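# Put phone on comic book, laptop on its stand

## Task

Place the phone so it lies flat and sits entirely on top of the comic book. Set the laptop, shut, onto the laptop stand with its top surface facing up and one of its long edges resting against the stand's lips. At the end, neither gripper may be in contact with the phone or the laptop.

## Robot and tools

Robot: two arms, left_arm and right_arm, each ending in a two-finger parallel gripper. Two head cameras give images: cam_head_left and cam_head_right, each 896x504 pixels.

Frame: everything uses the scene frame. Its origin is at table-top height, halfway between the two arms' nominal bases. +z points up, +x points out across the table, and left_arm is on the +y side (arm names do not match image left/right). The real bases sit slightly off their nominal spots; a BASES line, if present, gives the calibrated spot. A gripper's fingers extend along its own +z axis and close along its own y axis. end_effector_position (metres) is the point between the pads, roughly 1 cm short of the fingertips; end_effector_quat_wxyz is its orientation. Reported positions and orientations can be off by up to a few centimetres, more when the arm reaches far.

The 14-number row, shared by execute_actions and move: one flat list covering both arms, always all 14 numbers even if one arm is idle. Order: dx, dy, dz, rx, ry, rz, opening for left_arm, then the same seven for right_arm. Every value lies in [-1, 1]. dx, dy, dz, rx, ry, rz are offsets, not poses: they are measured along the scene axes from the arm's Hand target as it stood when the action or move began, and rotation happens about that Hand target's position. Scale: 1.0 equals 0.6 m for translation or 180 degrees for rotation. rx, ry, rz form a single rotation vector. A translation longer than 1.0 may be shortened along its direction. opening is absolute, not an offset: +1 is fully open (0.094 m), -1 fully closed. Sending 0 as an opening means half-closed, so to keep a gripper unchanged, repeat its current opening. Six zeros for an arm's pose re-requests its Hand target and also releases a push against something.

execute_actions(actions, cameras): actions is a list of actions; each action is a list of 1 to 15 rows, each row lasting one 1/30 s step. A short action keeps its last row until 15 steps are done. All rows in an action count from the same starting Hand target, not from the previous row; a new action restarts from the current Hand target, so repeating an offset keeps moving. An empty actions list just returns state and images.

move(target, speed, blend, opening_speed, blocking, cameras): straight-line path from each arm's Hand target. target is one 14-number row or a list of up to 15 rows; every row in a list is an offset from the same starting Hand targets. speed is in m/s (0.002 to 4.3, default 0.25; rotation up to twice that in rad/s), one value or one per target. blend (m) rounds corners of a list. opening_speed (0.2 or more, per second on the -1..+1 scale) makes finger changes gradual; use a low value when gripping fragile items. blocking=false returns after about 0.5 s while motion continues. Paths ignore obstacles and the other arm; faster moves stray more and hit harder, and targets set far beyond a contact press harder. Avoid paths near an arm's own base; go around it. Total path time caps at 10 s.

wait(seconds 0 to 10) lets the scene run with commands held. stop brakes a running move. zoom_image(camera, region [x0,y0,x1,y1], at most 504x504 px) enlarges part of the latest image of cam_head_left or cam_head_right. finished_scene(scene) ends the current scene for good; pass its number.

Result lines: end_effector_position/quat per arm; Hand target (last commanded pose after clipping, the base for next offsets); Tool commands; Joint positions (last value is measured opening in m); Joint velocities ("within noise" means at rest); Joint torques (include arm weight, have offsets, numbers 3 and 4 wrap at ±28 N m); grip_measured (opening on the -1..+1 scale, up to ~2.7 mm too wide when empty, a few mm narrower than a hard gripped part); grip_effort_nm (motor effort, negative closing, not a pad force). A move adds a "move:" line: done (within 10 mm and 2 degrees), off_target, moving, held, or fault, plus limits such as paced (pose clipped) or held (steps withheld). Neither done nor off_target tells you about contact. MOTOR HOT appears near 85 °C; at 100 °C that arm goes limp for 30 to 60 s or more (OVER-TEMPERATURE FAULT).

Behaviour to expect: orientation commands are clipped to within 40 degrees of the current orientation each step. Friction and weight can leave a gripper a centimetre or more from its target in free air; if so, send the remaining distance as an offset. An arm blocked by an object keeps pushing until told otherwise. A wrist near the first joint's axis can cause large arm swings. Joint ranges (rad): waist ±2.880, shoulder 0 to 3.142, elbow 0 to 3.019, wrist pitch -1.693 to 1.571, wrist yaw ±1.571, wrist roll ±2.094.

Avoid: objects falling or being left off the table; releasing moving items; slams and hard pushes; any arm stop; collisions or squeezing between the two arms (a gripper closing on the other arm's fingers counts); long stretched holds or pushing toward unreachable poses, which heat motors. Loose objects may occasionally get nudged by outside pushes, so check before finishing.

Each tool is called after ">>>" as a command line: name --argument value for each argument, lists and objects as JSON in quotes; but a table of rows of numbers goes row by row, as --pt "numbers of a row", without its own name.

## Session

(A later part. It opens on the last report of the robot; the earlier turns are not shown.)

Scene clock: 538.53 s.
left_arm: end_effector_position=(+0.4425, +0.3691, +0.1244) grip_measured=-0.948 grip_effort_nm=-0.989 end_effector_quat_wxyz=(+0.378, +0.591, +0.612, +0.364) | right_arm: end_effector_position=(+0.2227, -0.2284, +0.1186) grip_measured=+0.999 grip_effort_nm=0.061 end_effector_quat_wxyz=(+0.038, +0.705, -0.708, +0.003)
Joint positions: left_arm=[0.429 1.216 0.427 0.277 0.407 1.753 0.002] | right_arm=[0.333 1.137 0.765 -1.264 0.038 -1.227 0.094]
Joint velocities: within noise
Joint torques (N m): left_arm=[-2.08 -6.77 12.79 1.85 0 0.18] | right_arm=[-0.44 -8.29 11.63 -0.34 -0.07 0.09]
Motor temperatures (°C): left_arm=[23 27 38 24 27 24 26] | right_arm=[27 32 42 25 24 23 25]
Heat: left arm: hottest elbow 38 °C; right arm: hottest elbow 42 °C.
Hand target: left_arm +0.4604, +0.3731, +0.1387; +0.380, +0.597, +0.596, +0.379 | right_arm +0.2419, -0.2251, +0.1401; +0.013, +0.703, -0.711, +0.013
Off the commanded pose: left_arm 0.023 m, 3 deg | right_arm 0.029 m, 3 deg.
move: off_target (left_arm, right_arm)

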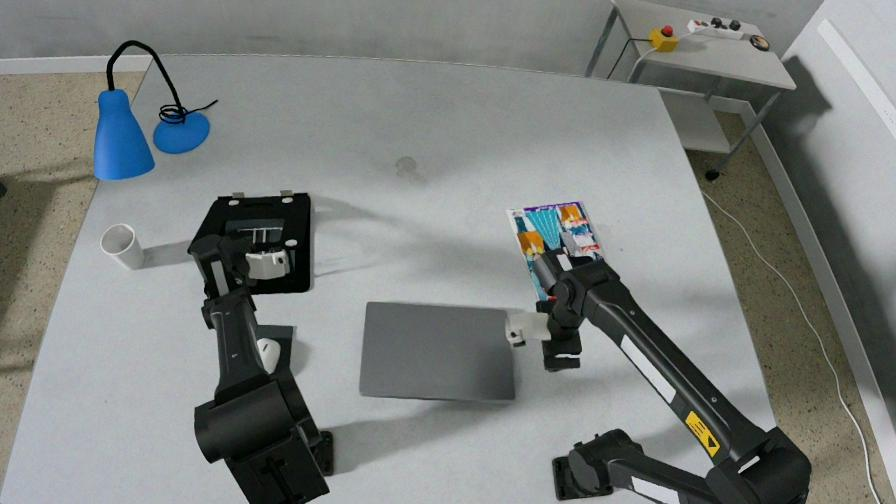

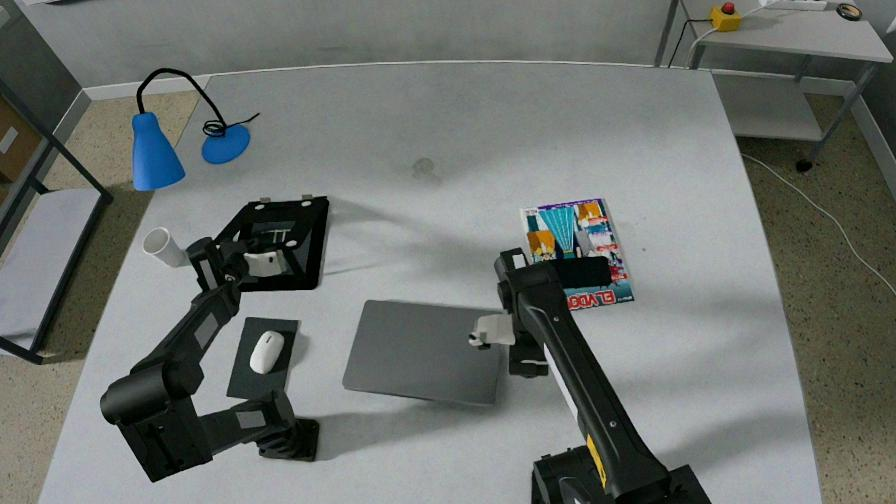

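>>> move --target '[0.0,0.0,0.06,0,0,0,-1,0,0,0,0,0,0,1]' --speed 0.06 --cameras '["cam_head_left","cam_head_right"]'

>>> zoom_image --camera "cam_head_left" --region '[180, 180, 330, 330]'

Scene clock: 544.10 s.
left_arm: end_effector_position=(+0.4322, +0.3651, +0.1251) grip_measured=-0.952 grip_effort_nm=-1.009 end_effector_quat_wxyz=(+0.362, +0.602, +0.625, +0.341) | right_arm: end_effector_position=(+0.2227, -0.2284, +0.1186) grip_measured=+0.999 grip_effort_nm=0.066 end_effector_quat_wxyz=(+0.038, +0.705, -0.708, +0.003)
Joint positions: left_arm=[0.428 1.16 0.44 0.139 0.399 1.772 0.002] | right_arm=[0.333 1.137 0.765 -1.264 0.038 -1.227 0.094]
Joint velocities: within noise
Joint torques (N m): left_arm=[-2.43 -10.64 16.36 1.32 0.37 -0.09] | right_arm=[-0.38 -8.23 11.62 -0.32 -0.07 0.09]
Motor temperatures (°C): left_arm=[23 27 39 24 27 24 27] | right_arm=[27 32 42 25 24 23 25]
Heat: left arm: hottest elbow 39 °C; right arm: hottest elbow 42 °C.
Hand target: left_arm +0.4604, +0.3731, +0.1746; +0.380, +0.597, +0.596, +0.379 | right_arm +0.2419, -0.2251, +0.1401; +0.013, +0.703, -0.711, +0.013
Off the commanded pose: left_arm 0.058 m, 6 deg | right_arm 0.029 m, 3 deg.
move: off_target (left_arm, right_arm)

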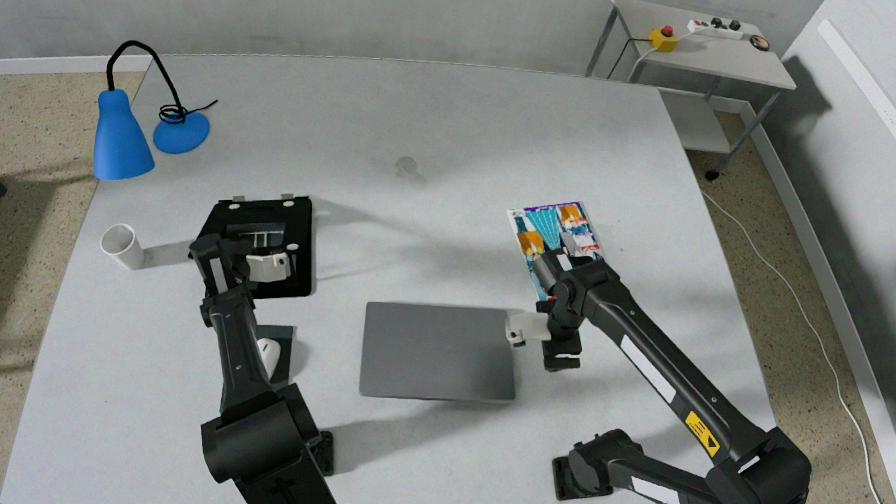

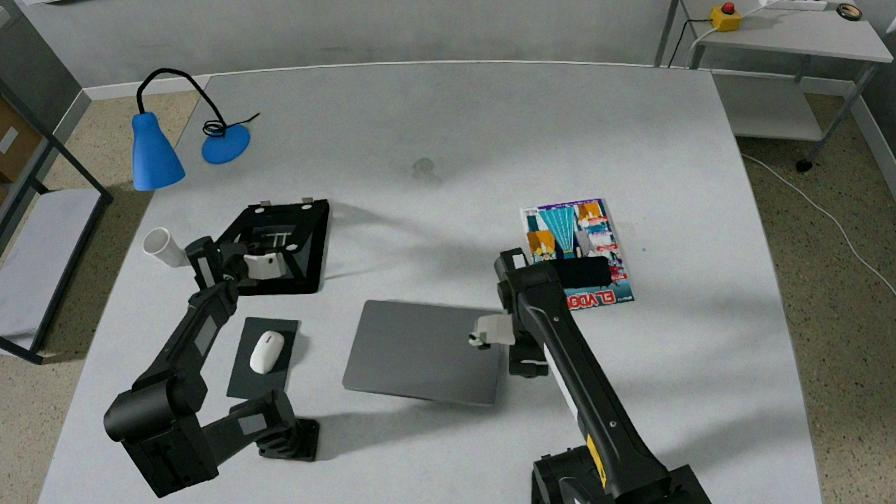

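Scaled by 3.360.

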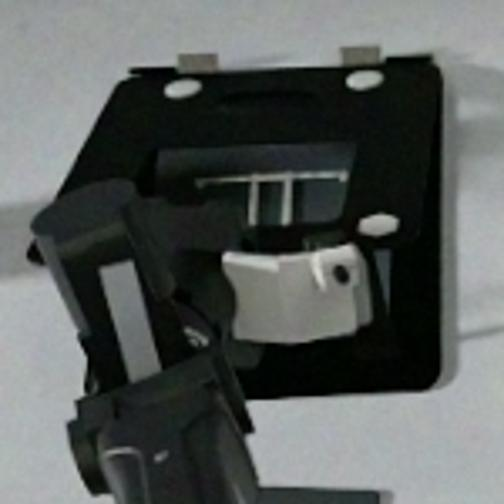

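>>> move --pt "0.1 0.0 -0.02 0 0 0 -1 0 0 0 0 0 0 1" --pt "0.1 -0.3 -0.02 0 0 0 -1 0 0 0 0 0 0 1" --speed 0.07 --cameras '["cam_head_left","cam_head_right"]'

Scene clock: 552.50 s.
left_arm: end_effector_position=(+0.5041, +0.2085, +0.1299) grip_measured=-0.952 grip_effort_nm=-1.009 end_effector_quat_wxyz=(+0.351, +0.597, +0.625, +0.359) | right_arm: end_effector_position=(+0.2227, -0.2284, +0.1186) grip_measured=+0.999 grip_effort_nm=0.066 end_effector_quat_wxyz=(+0.038, +0.705, -0.708, +0.003)
Joint positions: left_arm=[-0.148 1.294 0.541 0.229 -0.133 1.482 0.002] | right_arm=[0.333 1.137 0.765 -1.264 0.038 -1.227 0.094]
Joint velocities: within noise
Joint torques (N m): left_arm=[-3.55 -11.99 12.56 2.66 -0.01 0.18] | right_arm=[-0.44 -8.29 11.64 -0.34 -0.07 0.09]
Motor temperatures (°C): left_arm=[23 27 39 24 27 24 27] | right_arm=[27 32 42 25 24 23 25]
Heat: left arm: hottest elbow 39 °C; right arm: hottest elbow 42 °C.
Hand target: left_arm +0.5204, +0.1931, +0.1627; +0.380, +0.597, +0.596, +0.379 | right_arm +0.2419, -0.2251, +0.1401; +0.013, +0.703, -0.711, +0.013
Off the commanded pose: left_arm 0.040 m, 5 deg | right_arm 0.029 m, 3 deg.
move: off_target (left_arm, right_arm)

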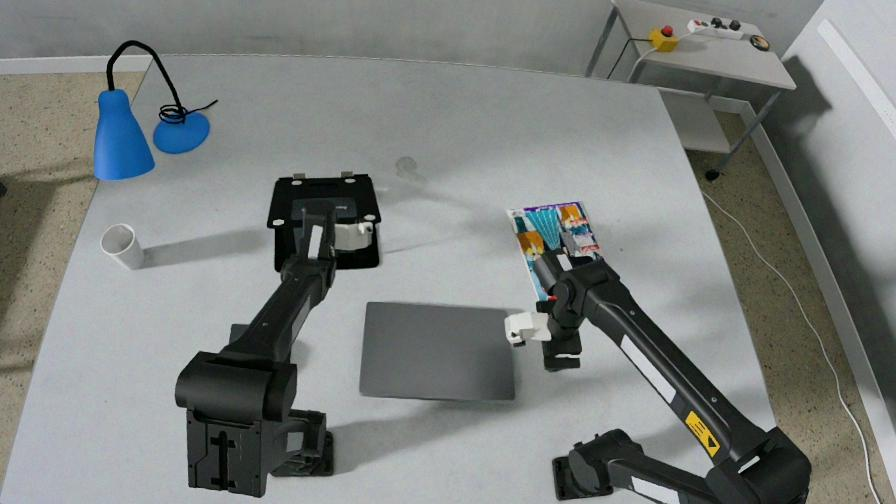

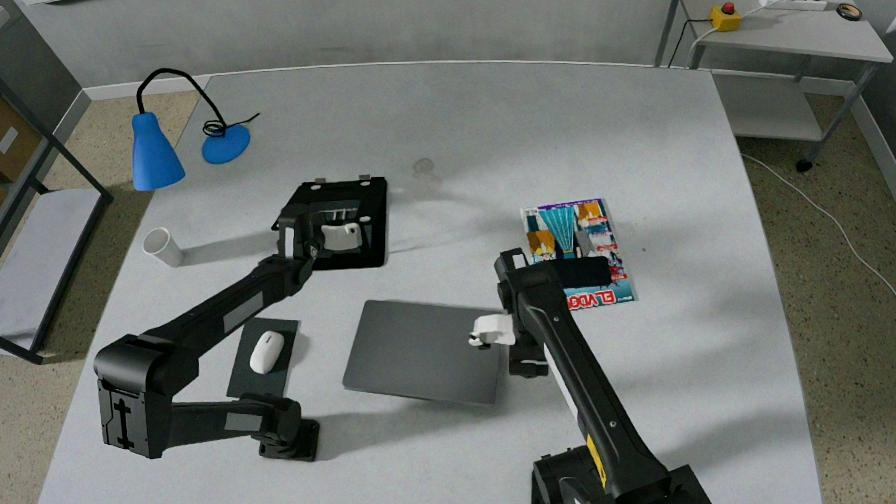

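>>> move --pt "-0.03 -0.25 0 0 0 0 -1 0 0 0 0 0 0 1" --pt "-0.09 -0.4 0.0 0 0 0 -1 0 0 0 0 0 0 1" --speed 0.07 --blend '[0.03,0]' --cameras '["cam_head_left","cam_head_right"]'

>>> zoom_image --camera "cam_head_left" --region '[320, 150, 520, 350]'

>>> zoom_image --camera "cam_head_right" --region '[320, 150, 520, 350]'

Scene clock: 561.73 s.
left_arm: end_effector_position=(+0.4516, -0.0140, +0.1335) grip_measured=-0.952 grip_effort_nm=-1.009 end_effector_quat_wxyz=(+0.356, +0.594, +0.614, +0.378) | right_arm: end_effector_position=(+0.2227, -0.2284, +0.1186) grip_measured=+0.999 grip_effort_nm=0.066 end_effector_quat_wxyz=(+0.038, +0.705, -0.708, +0.003)
Joint positions: left_arm=[-0.804 1.429 0.69 0.087 -0.708 1.124 0.002] | right_arm=[0.333 1.137 0.765 -1.264 0.038 -1.227 0.094]
Joint velocities: within noise
Joint torques (N m): left_arm=[-3.49 -11.11 16.49 1.02 -0.29 0.27] | right_arm=[-0.44 -8.35 11.63 -0.32 -0.08 0.08]
Motor temperatures (°C): left_arm=[23 27 38 24 27 24 27] | right_arm=[27 32 42 25 24 23 25]
Heat: left arm: hottest elbow 38 °C; right arm: hottest elbow 42 °C.
Hand target: left_arm +0.4664, -0.0469, +0.1628; +0.380, +0.597, +0.596, +0.379 | right_arm +0.2419, -0.2251, +0.1401; +0.013, +0.703, -0.711, +0.013
Off the commanded pose: left_arm 0.046 m, 3 deg | right_arm 0.029 m, 3 deg.
move: off_target (left_arm, right_arm)

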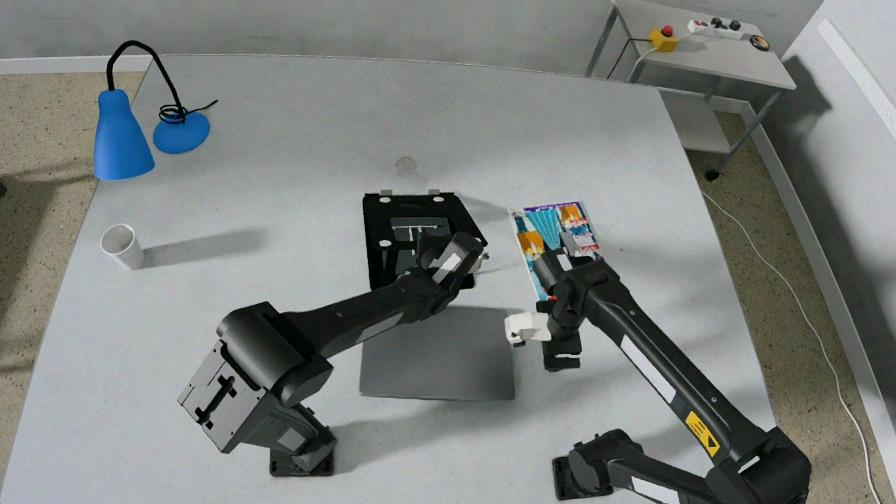

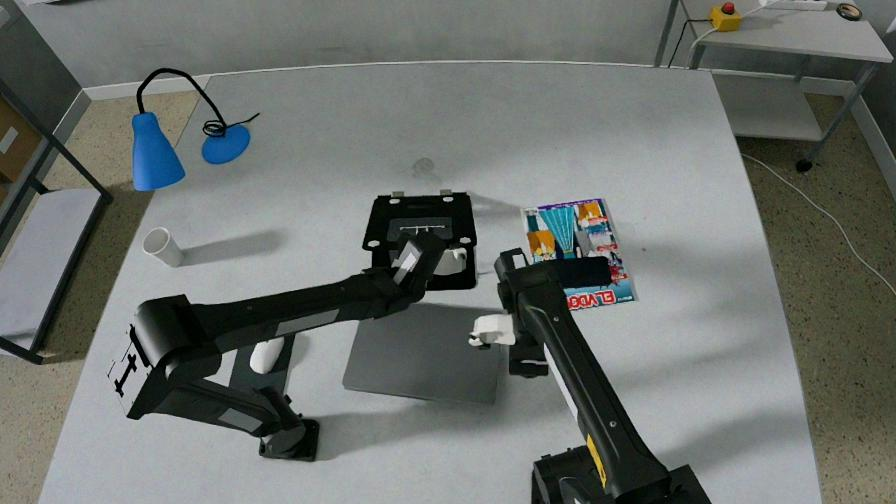

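Scaled by 2.520.

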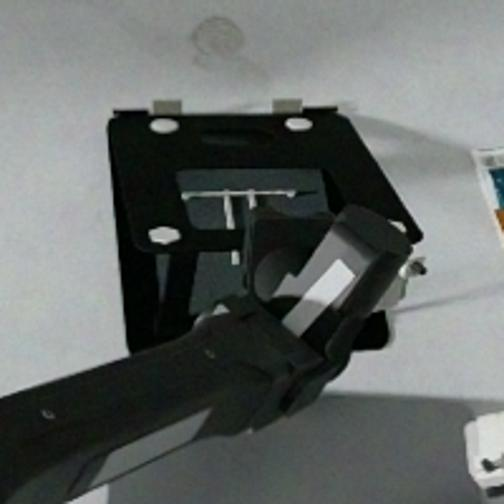

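Scaled by 2.520.

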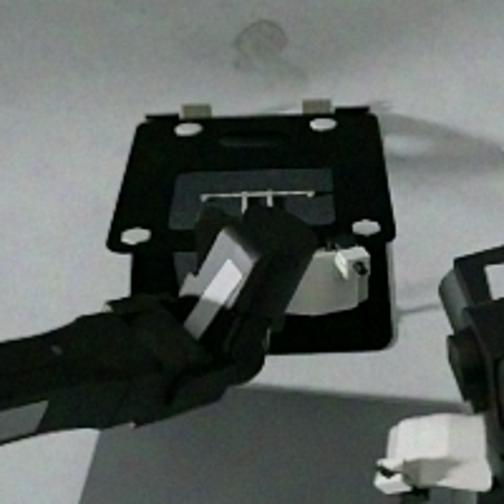

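>>> move --target '[0,0,-0.063,0,0,0,-1,0,0,0,0,0,0,1]' --speed 0.05 --cameras '["cam_head_left","cam_head_right"]'

>>> zoom_image --camera "cam_head_left" --region '[320, 150, 520, 350]'

Scene clock: 565.57 s.
left_arm: end_effector_position=(+0.4597, -0.0232, +0.1259) grip_measured=-0.952 grip_effort_nm=-1.009 end_effector_quat_wxyz=(+0.382, +0.572, +0.623, +0.373) | right_arm: end_effector_position=(+0.2227, -0.2284, +0.1186) grip_measured=+0.999 grip_effort_nm=0.066 end_effector_quat_wxyz=(+0.038, +0.705, -0.708, +0.003)
Joint positions: left_arm=[-0.807 1.481 0.69 0.188 -0.711 1.094 0.002] | right_arm=[0.333 1.137 0.765 -1.264 0.038 -1.227 0.094]
Joint velocities: within noise
Joint torques (N m): left_arm=[-3.31 -8.41 12.74 2.03 -0.15 0.56] | right_arm=[-0.38 -8.35 11.6 -0.32 -0.07 0.08]
Motor temperatures (°C): left_arm=[23 27 39 24 27 24 28] | right_arm=[27 32 42 25 24 23 25]
Heat: left arm: hottest elbow 39 °C; right arm: hottest elbow 42 °C.
Hand target: left_arm +0.4664, -0.0470, +0.1249; +0.380, +0.597, +0.596, +0.379 | right_arm +0.2419, -0.2251, +0.1401; +0.013, +0.703, -0.711, +0.013
Off the commanded pose: left_arm 0.025 m, 4 deg | right_arm 0.029 m, 3 deg.
move: off_target (left_arm, right_arm)

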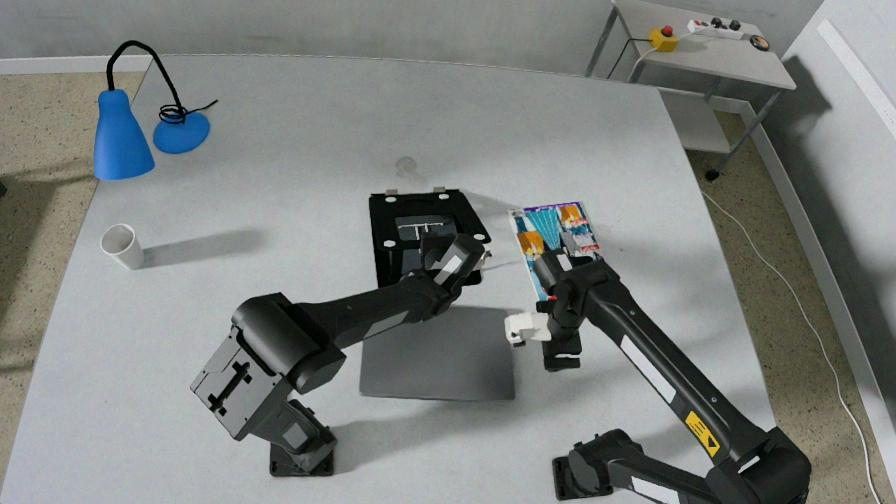

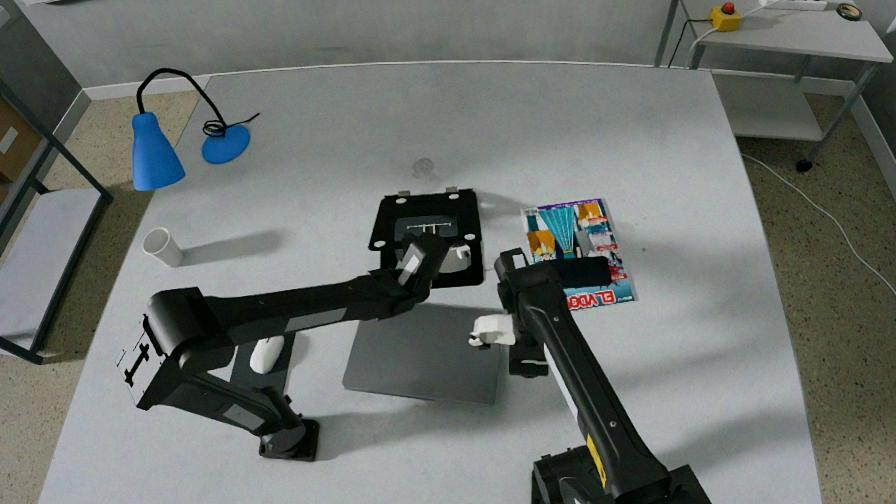

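Scaled by 2.520.

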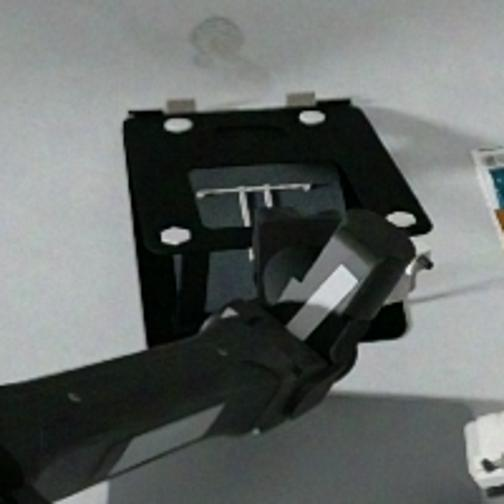

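>>> move --target '[0,0.03,0.01,0,0,-0.05,-1,0,0,0,0,0,0,1]' --speed 0.05 --cameras '["cam_head_left","cam_head_right"]'

>>> zoom_image --camera "cam_head_left" --region '[320, 150, 520, 350]'

Scene clock: 571.00 s.
left_arm: end_effector_position=(+0.4665, -0.0370, +0.1270) grip_measured=-0.952 grip_effort_nm=-1.004 end_effector_quat_wxyz=(+0.414, +0.630, +0.567, +0.332) | right_arm: end_effector_position=(+0.2227, -0.2284, +0.1186) grip_measured=+0.999 grip_effort_nm=0.061 end_effector_quat_wxyz=(+0.038, +0.705, -0.708, +0.003)
Joint positions: left_arm=[-0.76 1.47 0.668 0.278 -0.506 1.241 0.002] | right_arm=[0.333 1.137 0.765 -1.264 0.038 -1.227 0.094]
Joint velocities: within noise
Joint torques (N m): left_arm=[-0.15 -13.68 7.51 2.25 -0.15 0.61] | right_arm=[-0.38 -8.29 11.62 -0.35 -0.07 0.09]
Motor temperatures (°C): left_arm=[23 27 39 24 27 24 28] | right_arm=[27 32 42 25 24 23 25]
Heat: left arm: hottest elbow 39 °C; right arm: hottest elbow 42 °C.
Hand target: left_arm +0.4664, -0.0290, +0.1310; +0.408, +0.642, +0.547, +0.348 | right_arm +0.2419, -0.2251, +0.1401; +0.013, +0.703, -0.711, +0.013
Off the commanded pose: left_arm 0.009 m, 3 deg | right_arm 0.029 m, 3 deg.
move: off_target (left_arm, right_arm)

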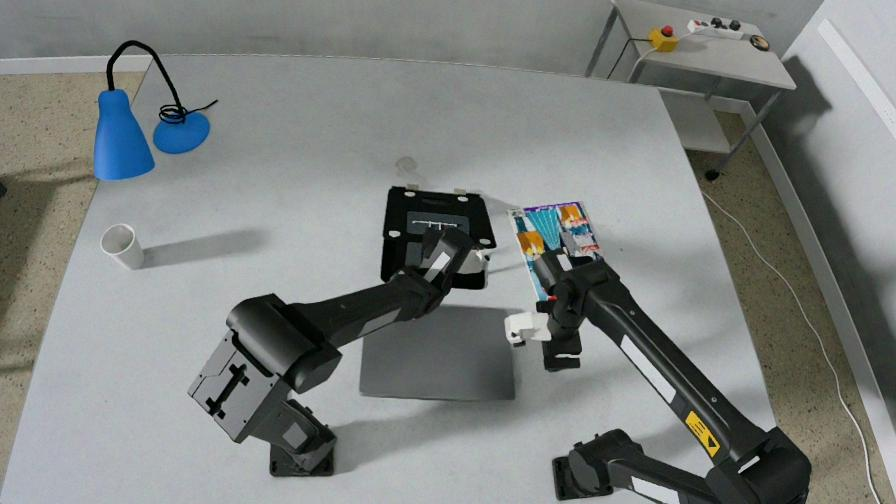

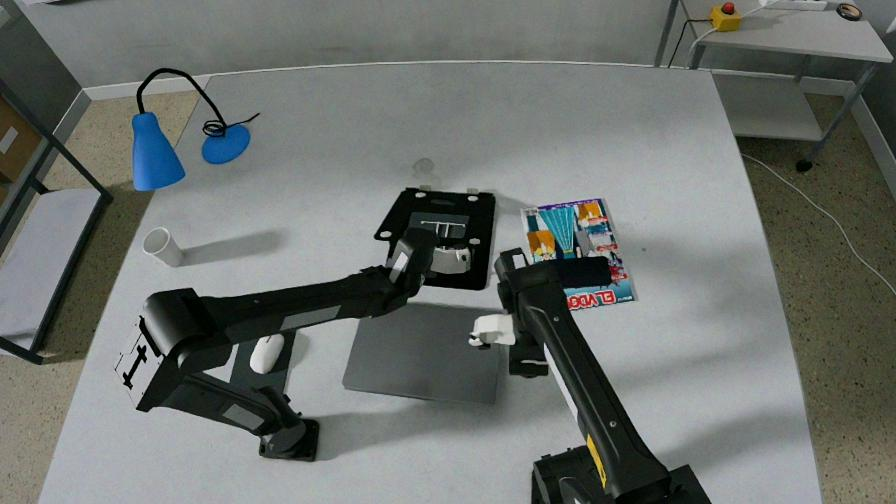

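Scaled by 2.520.

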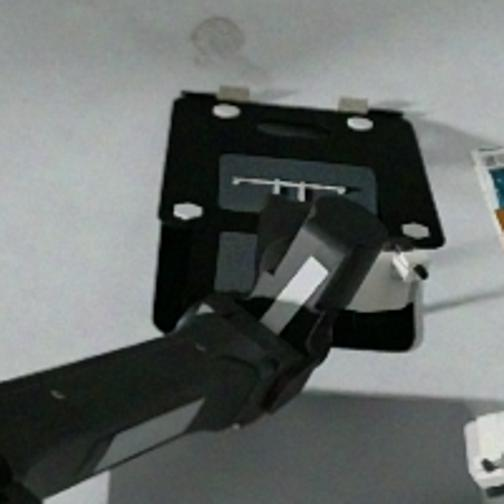

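>>> move --pt "0 0 0 0 0 0 -0.4 0 0 0 0 0 0 1" --pt "-0.134 0.02 0.065 0 0 0 -0.4 0 0 0 0 0 0 1" --pt "-0.2 0.1 0.2 0 0 0 -0.4 0 0 0 0 0 0 1" --speed '[0.1,0.1,0.2]' --cameras '["cam_head_left","cam_head_right"]'

>>> zoom_image --camera "cam_head_left" --region '[320, 150, 570, 400]'

Scene clock: 597.43 s.
left_arm: end_effector_position=(+0.3457, +0.0384, +0.2342) grip_measured=-0.402 grip_effort_nm=0.129 end_effector_quat_wxyz=(+0.394, +0.648, +0.548, +0.351) | right_arm: end_effector_position=(+0.2227, -0.2284, +0.1186) grip_measured=+0.999 grip_effort_nm=0.056 end_effector_quat_wxyz=(+0.038, +0.705, -0.708, +0.003)
Joint positions: left_arm=[-0.871 0.825 0.548 -0.297 -0.617 1.239 0.028] | right_arm=[0.333 1.137 0.765 -1.264 0.038 -1.227 0.094]
Joint velocities: within noise
Joint torques (N m): left_arm=[-2.26 -5.6 14.48 1.39 -0.31 -0.16] | right_arm=[-0.38 -8.29 11.63 -0.34 -0.07 0.08]
Motor temperatures (°C): left_arm=[23 28 37 24 27 24 28] | right_arm=[27 32 43 25 24 23 25]
Heat: left arm: hottest elbow 37 °C; right arm: hottest elbow 43 °C.
Hand target: left_arm +0.3463, +0.0310, +0.2509; +0.408, +0.642, +0.547, +0.348 | right_arm +0.2419, -0.2251, +0.1401; +0.013, +0.703, -0.711, +0.013
Off the commanded pose: left_arm 0.018 m, 2 deg | right_arm 0.029 m, 3 deg.
move: off_target (left_arm, right_arm)

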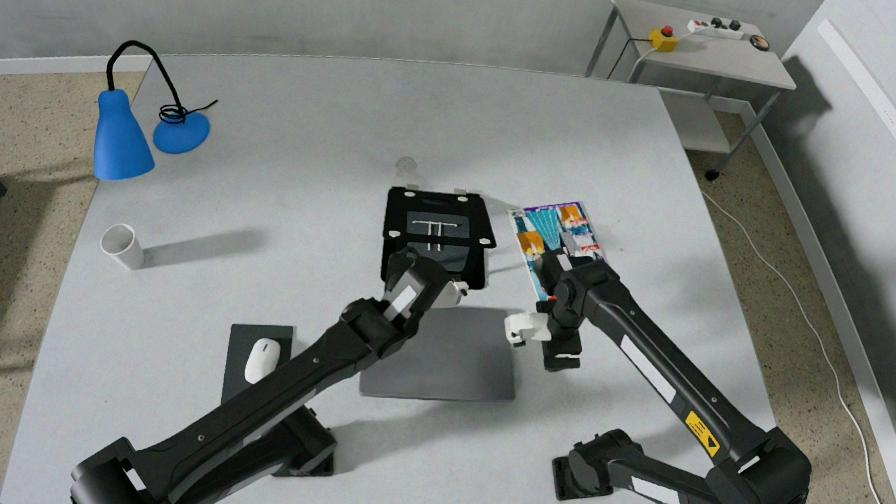

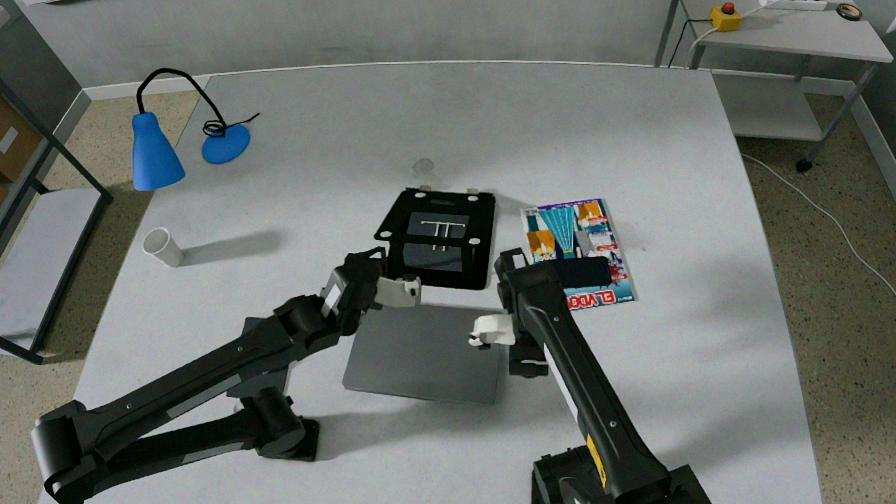

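Scaled by 2.016.

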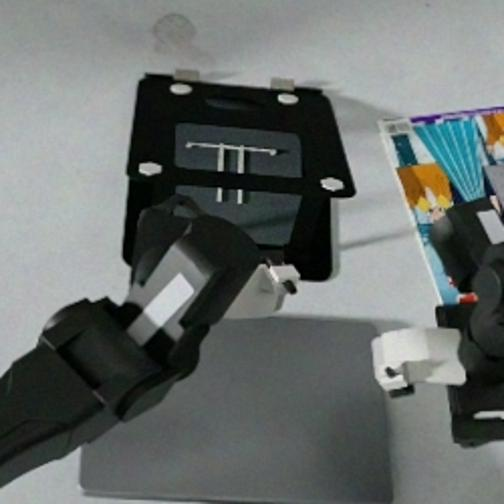

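>>> move --pt "-0.16 0.5 0.0 -0.2626 0.308 0.4845 -0.36 0 0 0 0 0 0 1" --pt "-0.218 0.315 -0.25 -0.589 0.531 0.3117 -0.36 0 0 0 0 0 0 1" --speed 0.3 --cameras '["cam_head_left","cam_head_right"]'

>>> zoom_image --camera "cam_head_left" --region '[290, 260, 540, 420]'

>>> zoom_image --camera "cam_head_right" --region '[270, 260, 520, 420]'

Scene clock: 608.63 s.
left_arm: end_effector_position=(+0.2162, +0.2190, +0.1038) grip_measured=-0.362 grip_effort_nm=0.120 end_effector_quat_wxyz=(+0.066, -0.107, +0.839, -0.530) | right_arm: end_effector_position=(+0.2227, -0.2284, +0.1186) grip_measured=+0.999 grip_effort_nm=0.066 end_effector_quat_wxyz=(+0.038, +0.705, -0.708, +0.003)
Joint positions: left_arm=[0.685 1.304 0.472 -1.493 0.941 0.857 0.03] | right_arm=[0.333 1.137 0.765 -1.264 0.038 -1.227 0.094]
Joint velocities: within noise
Joint torques (N m): left_arm=[-0.03 -4.72 5.15 -0.49 0.48 0.17] | right_arm=[-0.44 -8.29 11.62 -0.34 -0.08 0.08]
Motor temperatures (°C): left_arm=[23 27 38 24 27 24 27] | right_arm=[26 32 43 25 24 23 25]
Heat: left arm: hottest elbow 38 °C; right arm: hottest elbow 43 °C.
Hand target: left_arm +0.2156, +0.2200, +0.1009; +0.070, -0.111, +0.837, -0.532 | right_arm +0.2419, -0.2251, +0.1401; +0.013, +0.703, -0.711, +0.013
Off the commanded pose: left_arm 0.003 m, 1 deg | right_arm 0.029 m, 3 deg.
move: off_target (right_arm)

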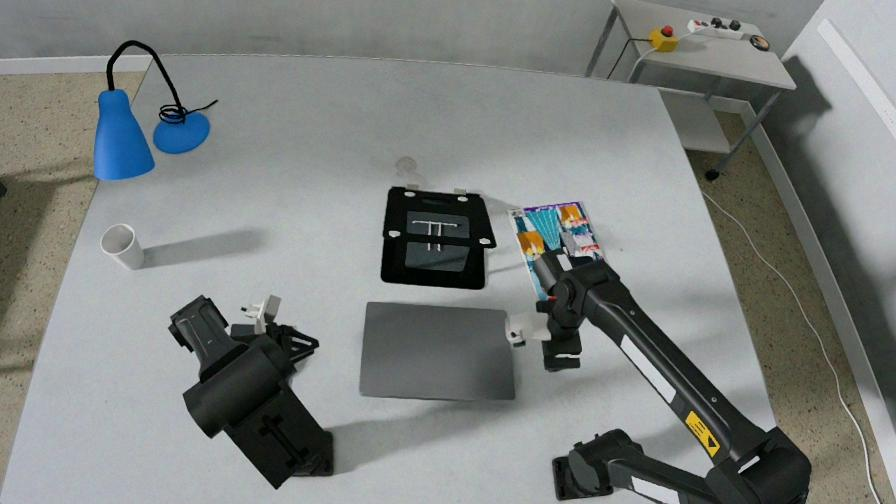

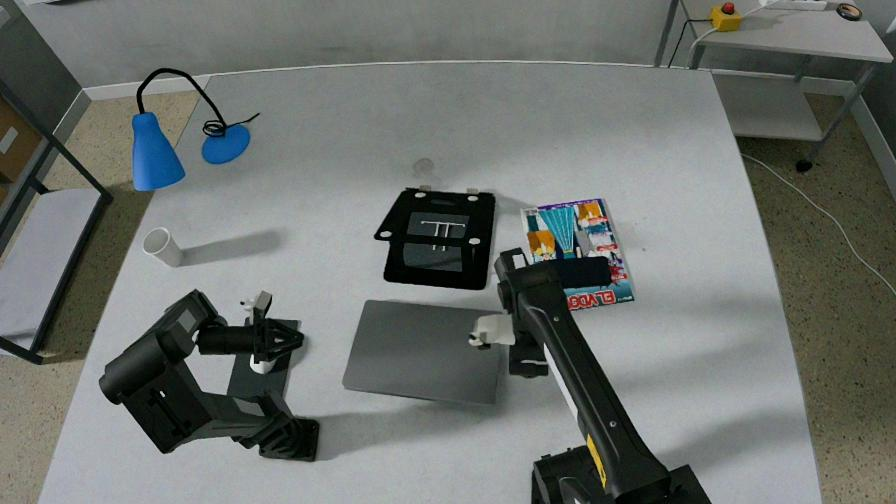

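Scaled by 2.016.

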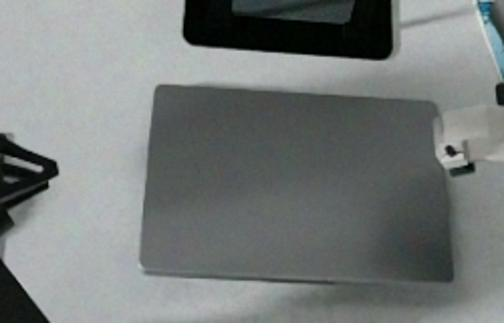

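Scaled by 2.016.

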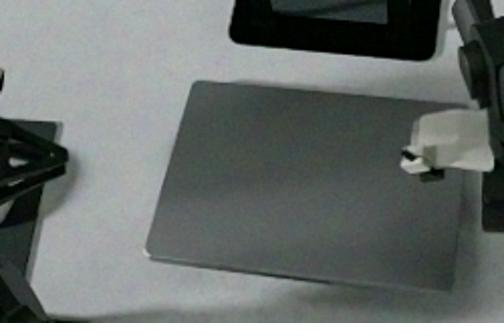

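>>> move --pt "0.01 -0.083 0 0 0 0 -0.36 0 0 -0.21 0 0 0 1" --pt "0.01 -0.083 -0.105 0 0 0 -0.36 0 0.03 -0.213 0 0 0 1" --speed 0.1 --cameras '["cam_head_left","cam_head_right"]'

>>> zoom_image --camera "cam_head_left" --region '[290, 290, 430, 410]'

>>> zoom_image --camera "cam_head_right" --region '[270, 290, 410, 410]'

Scene clock: 618.13 s.
left_arm: end_effector_position=(+0.2255, +0.1754, +0.0406) grip_measured=-0.362 grip_effort_nm=0.120 end_effector_quat_wxyz=(+0.079, -0.110, +0.838, -0.529) | right_arm: end_effector_position=(+0.2415, -0.2115, +0.0168) grip_measured=+0.999 grip_effort_nm=0.061 end_effector_quat_wxyz=(+0.011, +0.701, -0.713, +0.015)
Joint positions: left_arm=[0.468 1.382 0.32 -0.936 1.08 0.494 0.03] | right_arm=[0.366 1.343 0.622 -0.858 0.036 -1.184 0.094]
Joint velocities: within noise
Joint torques (N m): left_arm=[-3.55 -5.77 3.71 -0.09 0.61 0] | right_arm=[1.44 -7.94 6.35 0.46 -0.07 0.24]
Motor temperatures (°C): left_arm=[23 27 37 24 27 24 27] | right_arm=[26 32 43 25 24 23 25]
Heat: left arm: hottest elbow 37 °C; right arm: hottest elbow 43 °C.
Hand target: left_arm +0.2216, +0.1702, +0.0379; +0.070, -0.110, +0.837, -0.532 | right_arm +0.2418, -0.2071, +0.0123; +0.013, +0.703, -0.711, +0.013
Off the commanded pose: left_arm 0.007 m, 1 deg | right_arm 0.006 m, 0 deg.
move: done

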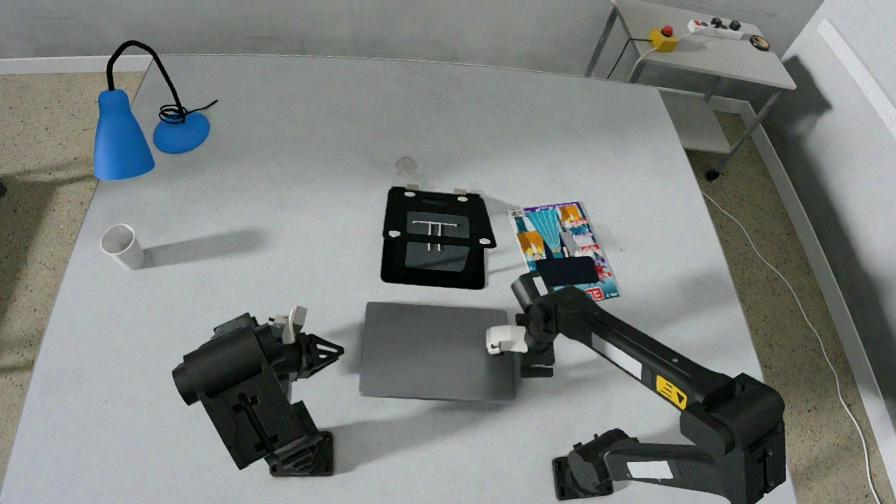

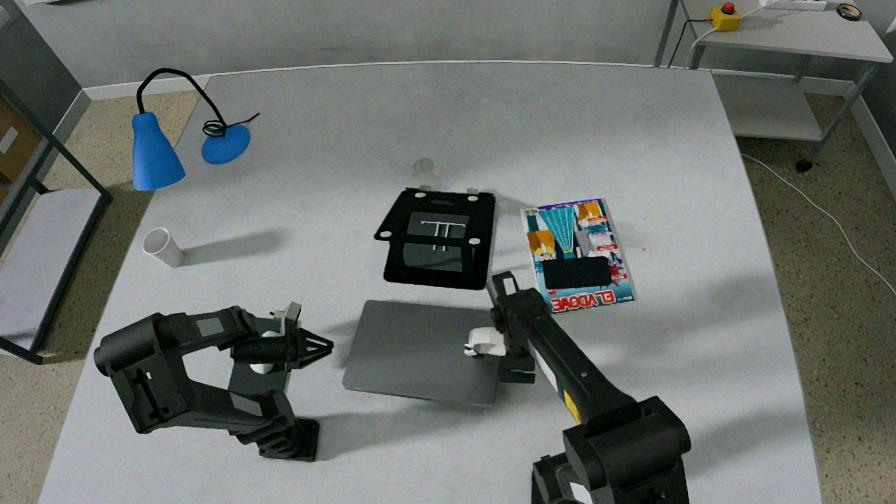

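Scaled by 3.600.

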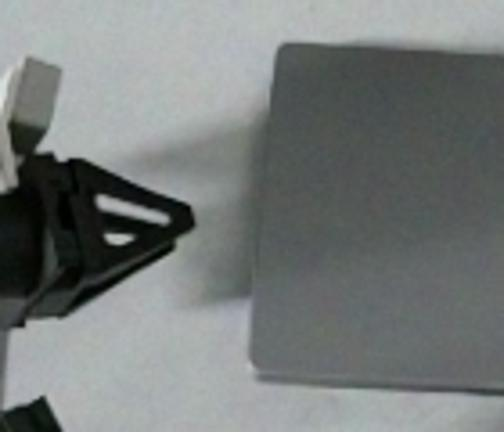

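Scaled by 3.600.

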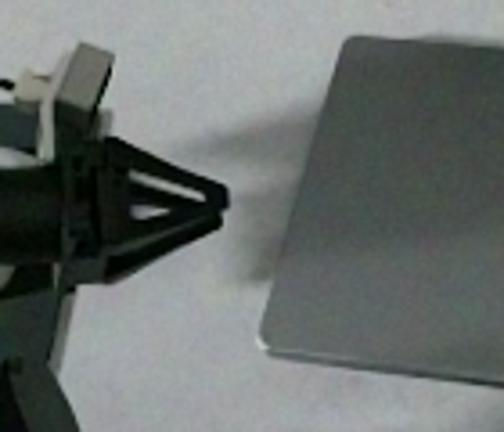

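>>> move --target '[0,-0.03,-0.022,0,0,0,-0.36,0,0.02,-0.003,0,0,0,1]' --speed 0.05 --cameras '["cam_head_left","cam_head_right"]'

>>> zoom_image --camera "cam_head_left" --region '[290, 290, 430, 410]'

>>> zoom_image --camera "cam_head_right" --region '[270, 290, 410, 410]'

Scene clock: 624.43 s.
left_arm: end_effector_position=(+0.2252, +0.1567, +0.0257) grip_measured=-0.362 grip_effort_nm=0.115 end_effector_quat_wxyz=(+0.075, -0.113, +0.837, -0.530) | right_arm: end_effector_position=(+0.2371, -0.2016, +0.0124) grip_measured=+0.999 grip_effort_nm=0.066 end_effector_quat_wxyz=(+0.015, +0.701, -0.713, +0.013)
Joint positions: left_arm=[0.369 1.386 0.261 -0.701 1.114 0.288 0.03] | right_arm=[0.403 1.36 0.622 -0.852 0.036 -1.146 0.094]
Joint velocities: within noise
Joint torques (N m): left_arm=[-2.37 -5.25 3.3 0.25 0.68 0.01] | right_arm=[1.38 -7.94 6.95 0.43 -0.07 0.22]
Motor temperatures (°C): left_arm=[23 27 36 24 27 24 27] | right_arm=[26 32 42 25 24 23 25]
Heat: left arm: hottest elbow 36 °C; right arm: hottest elbow 42 °C.
Hand target: left_arm +0.2216, +0.1522, +0.0247; +0.070, -0.110, +0.837, -0.532 | right_arm +0.2418, -0.1952, +0.0105; +0.013, +0.703, -0.711, +0.013
Off the commanded pose: left_arm 0.006 m, 1 deg | right_arm 0.008 m, 0 deg.
move: done

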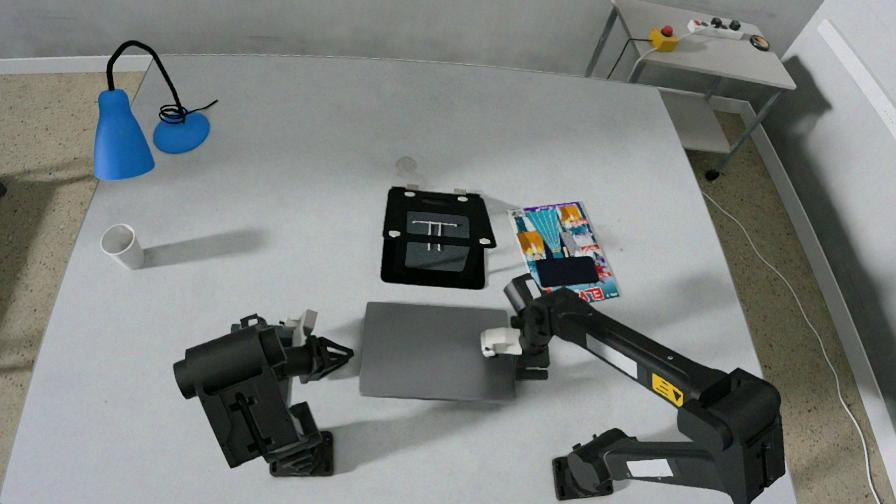

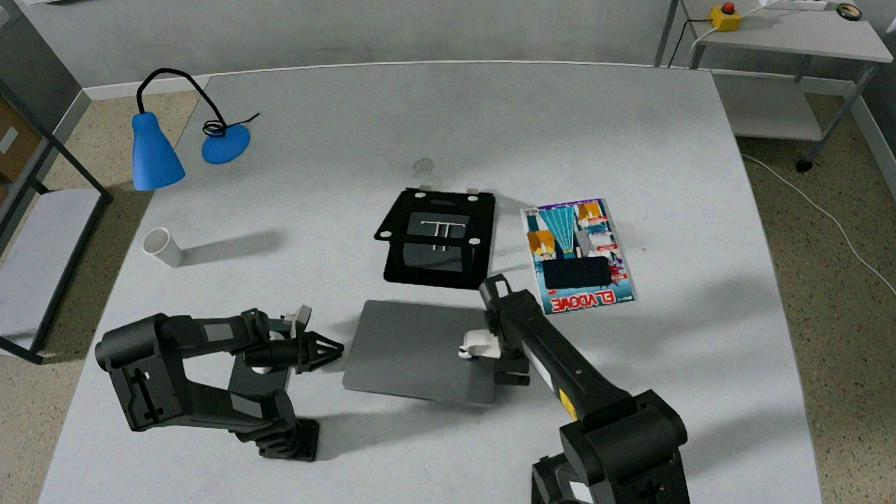

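Scaled by 3.600.

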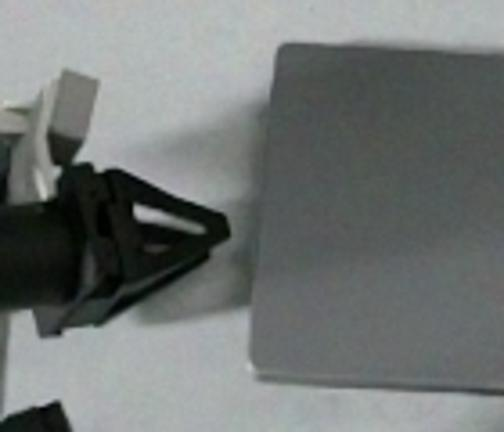

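Scaled by 3.600.

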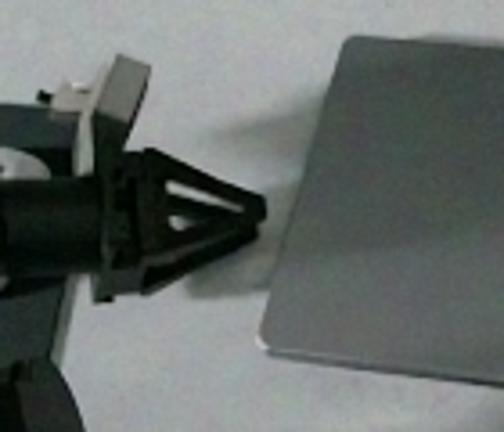

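>>> move --target '[0,0,-0.018,0,0,0,-0.36,0,0.01,0,0,0,0,1]' --speed 0.03 --cameras '["cam_head_left","cam_head_right"]'

>>> zoom_image --camera "cam_head_right" --region '[270, 290, 410, 410]'

Scene clock: 628.90 s.
left_arm: end_effector_position=(+0.2279, +0.1575, +0.0177) grip_measured=-0.362 grip_effort_nm=0.120 end_effector_quat_wxyz=(+0.081, -0.110, +0.837, -0.530) | right_arm: end_effector_position=(+0.2349, -0.1970, +0.0114) grip_measured=+0.999 grip_effort_nm=0.056 end_effector_quat_wxyz=(+0.017, +0.701, -0.713, +0.013)
Joint positions: left_arm=[0.369 1.433 0.258 -0.637 1.118 0.287 0.03] | right_arm=[0.42 1.364 0.622 -0.852 0.036 -1.127 0.094]
Joint velocities: within noise
Joint torques (N m): left_arm=[-2.14 -4.66 2.65 0.5 0.47 0.02] | right_arm=[1.44 -7.82 7.39 0.4 -0.07 0.2]
Motor temperatures (°C): left_arm=[23 27 35 24 28 24 27] | right_arm=[26 32 42 25 24 23 25]
Heat: left arm: hottest elbow 35 °C; right arm: hottest elbow 42 °C.
Hand target: left_arm +0.2216, +0.1522, +0.0139; +0.070, -0.110, +0.837, -0.532 | right_arm +0.2418, -0.1891, +0.0105; +0.013, +0.703, -0.711, +0.013
Off the commanded pose: left_arm 0.009 m, 1 deg | right_arm 0.010 m, 1 deg.
move: done

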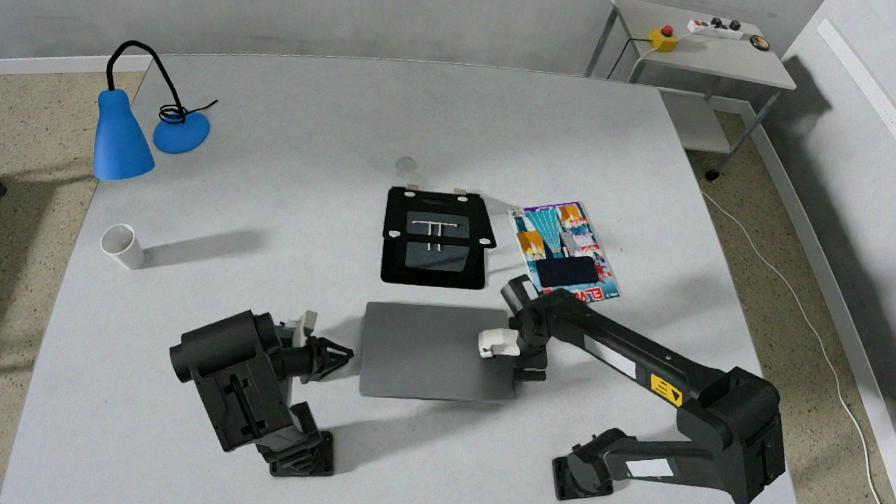

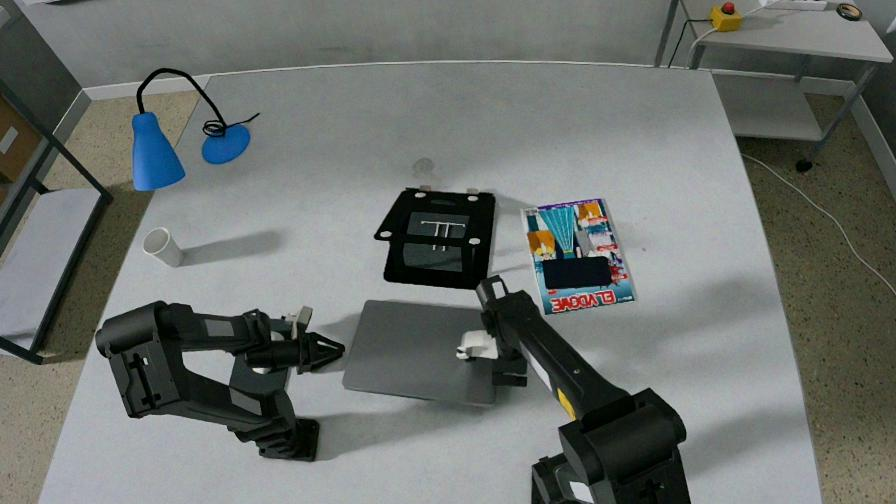

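Scaled by 3.600.

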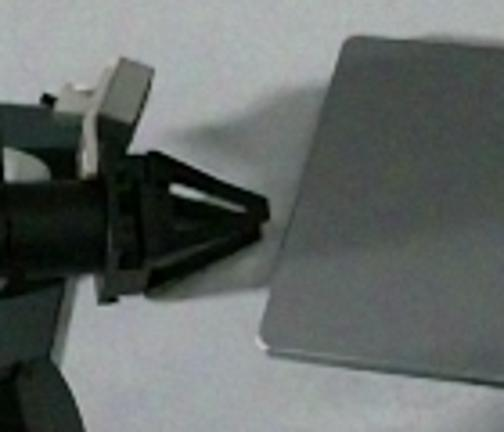

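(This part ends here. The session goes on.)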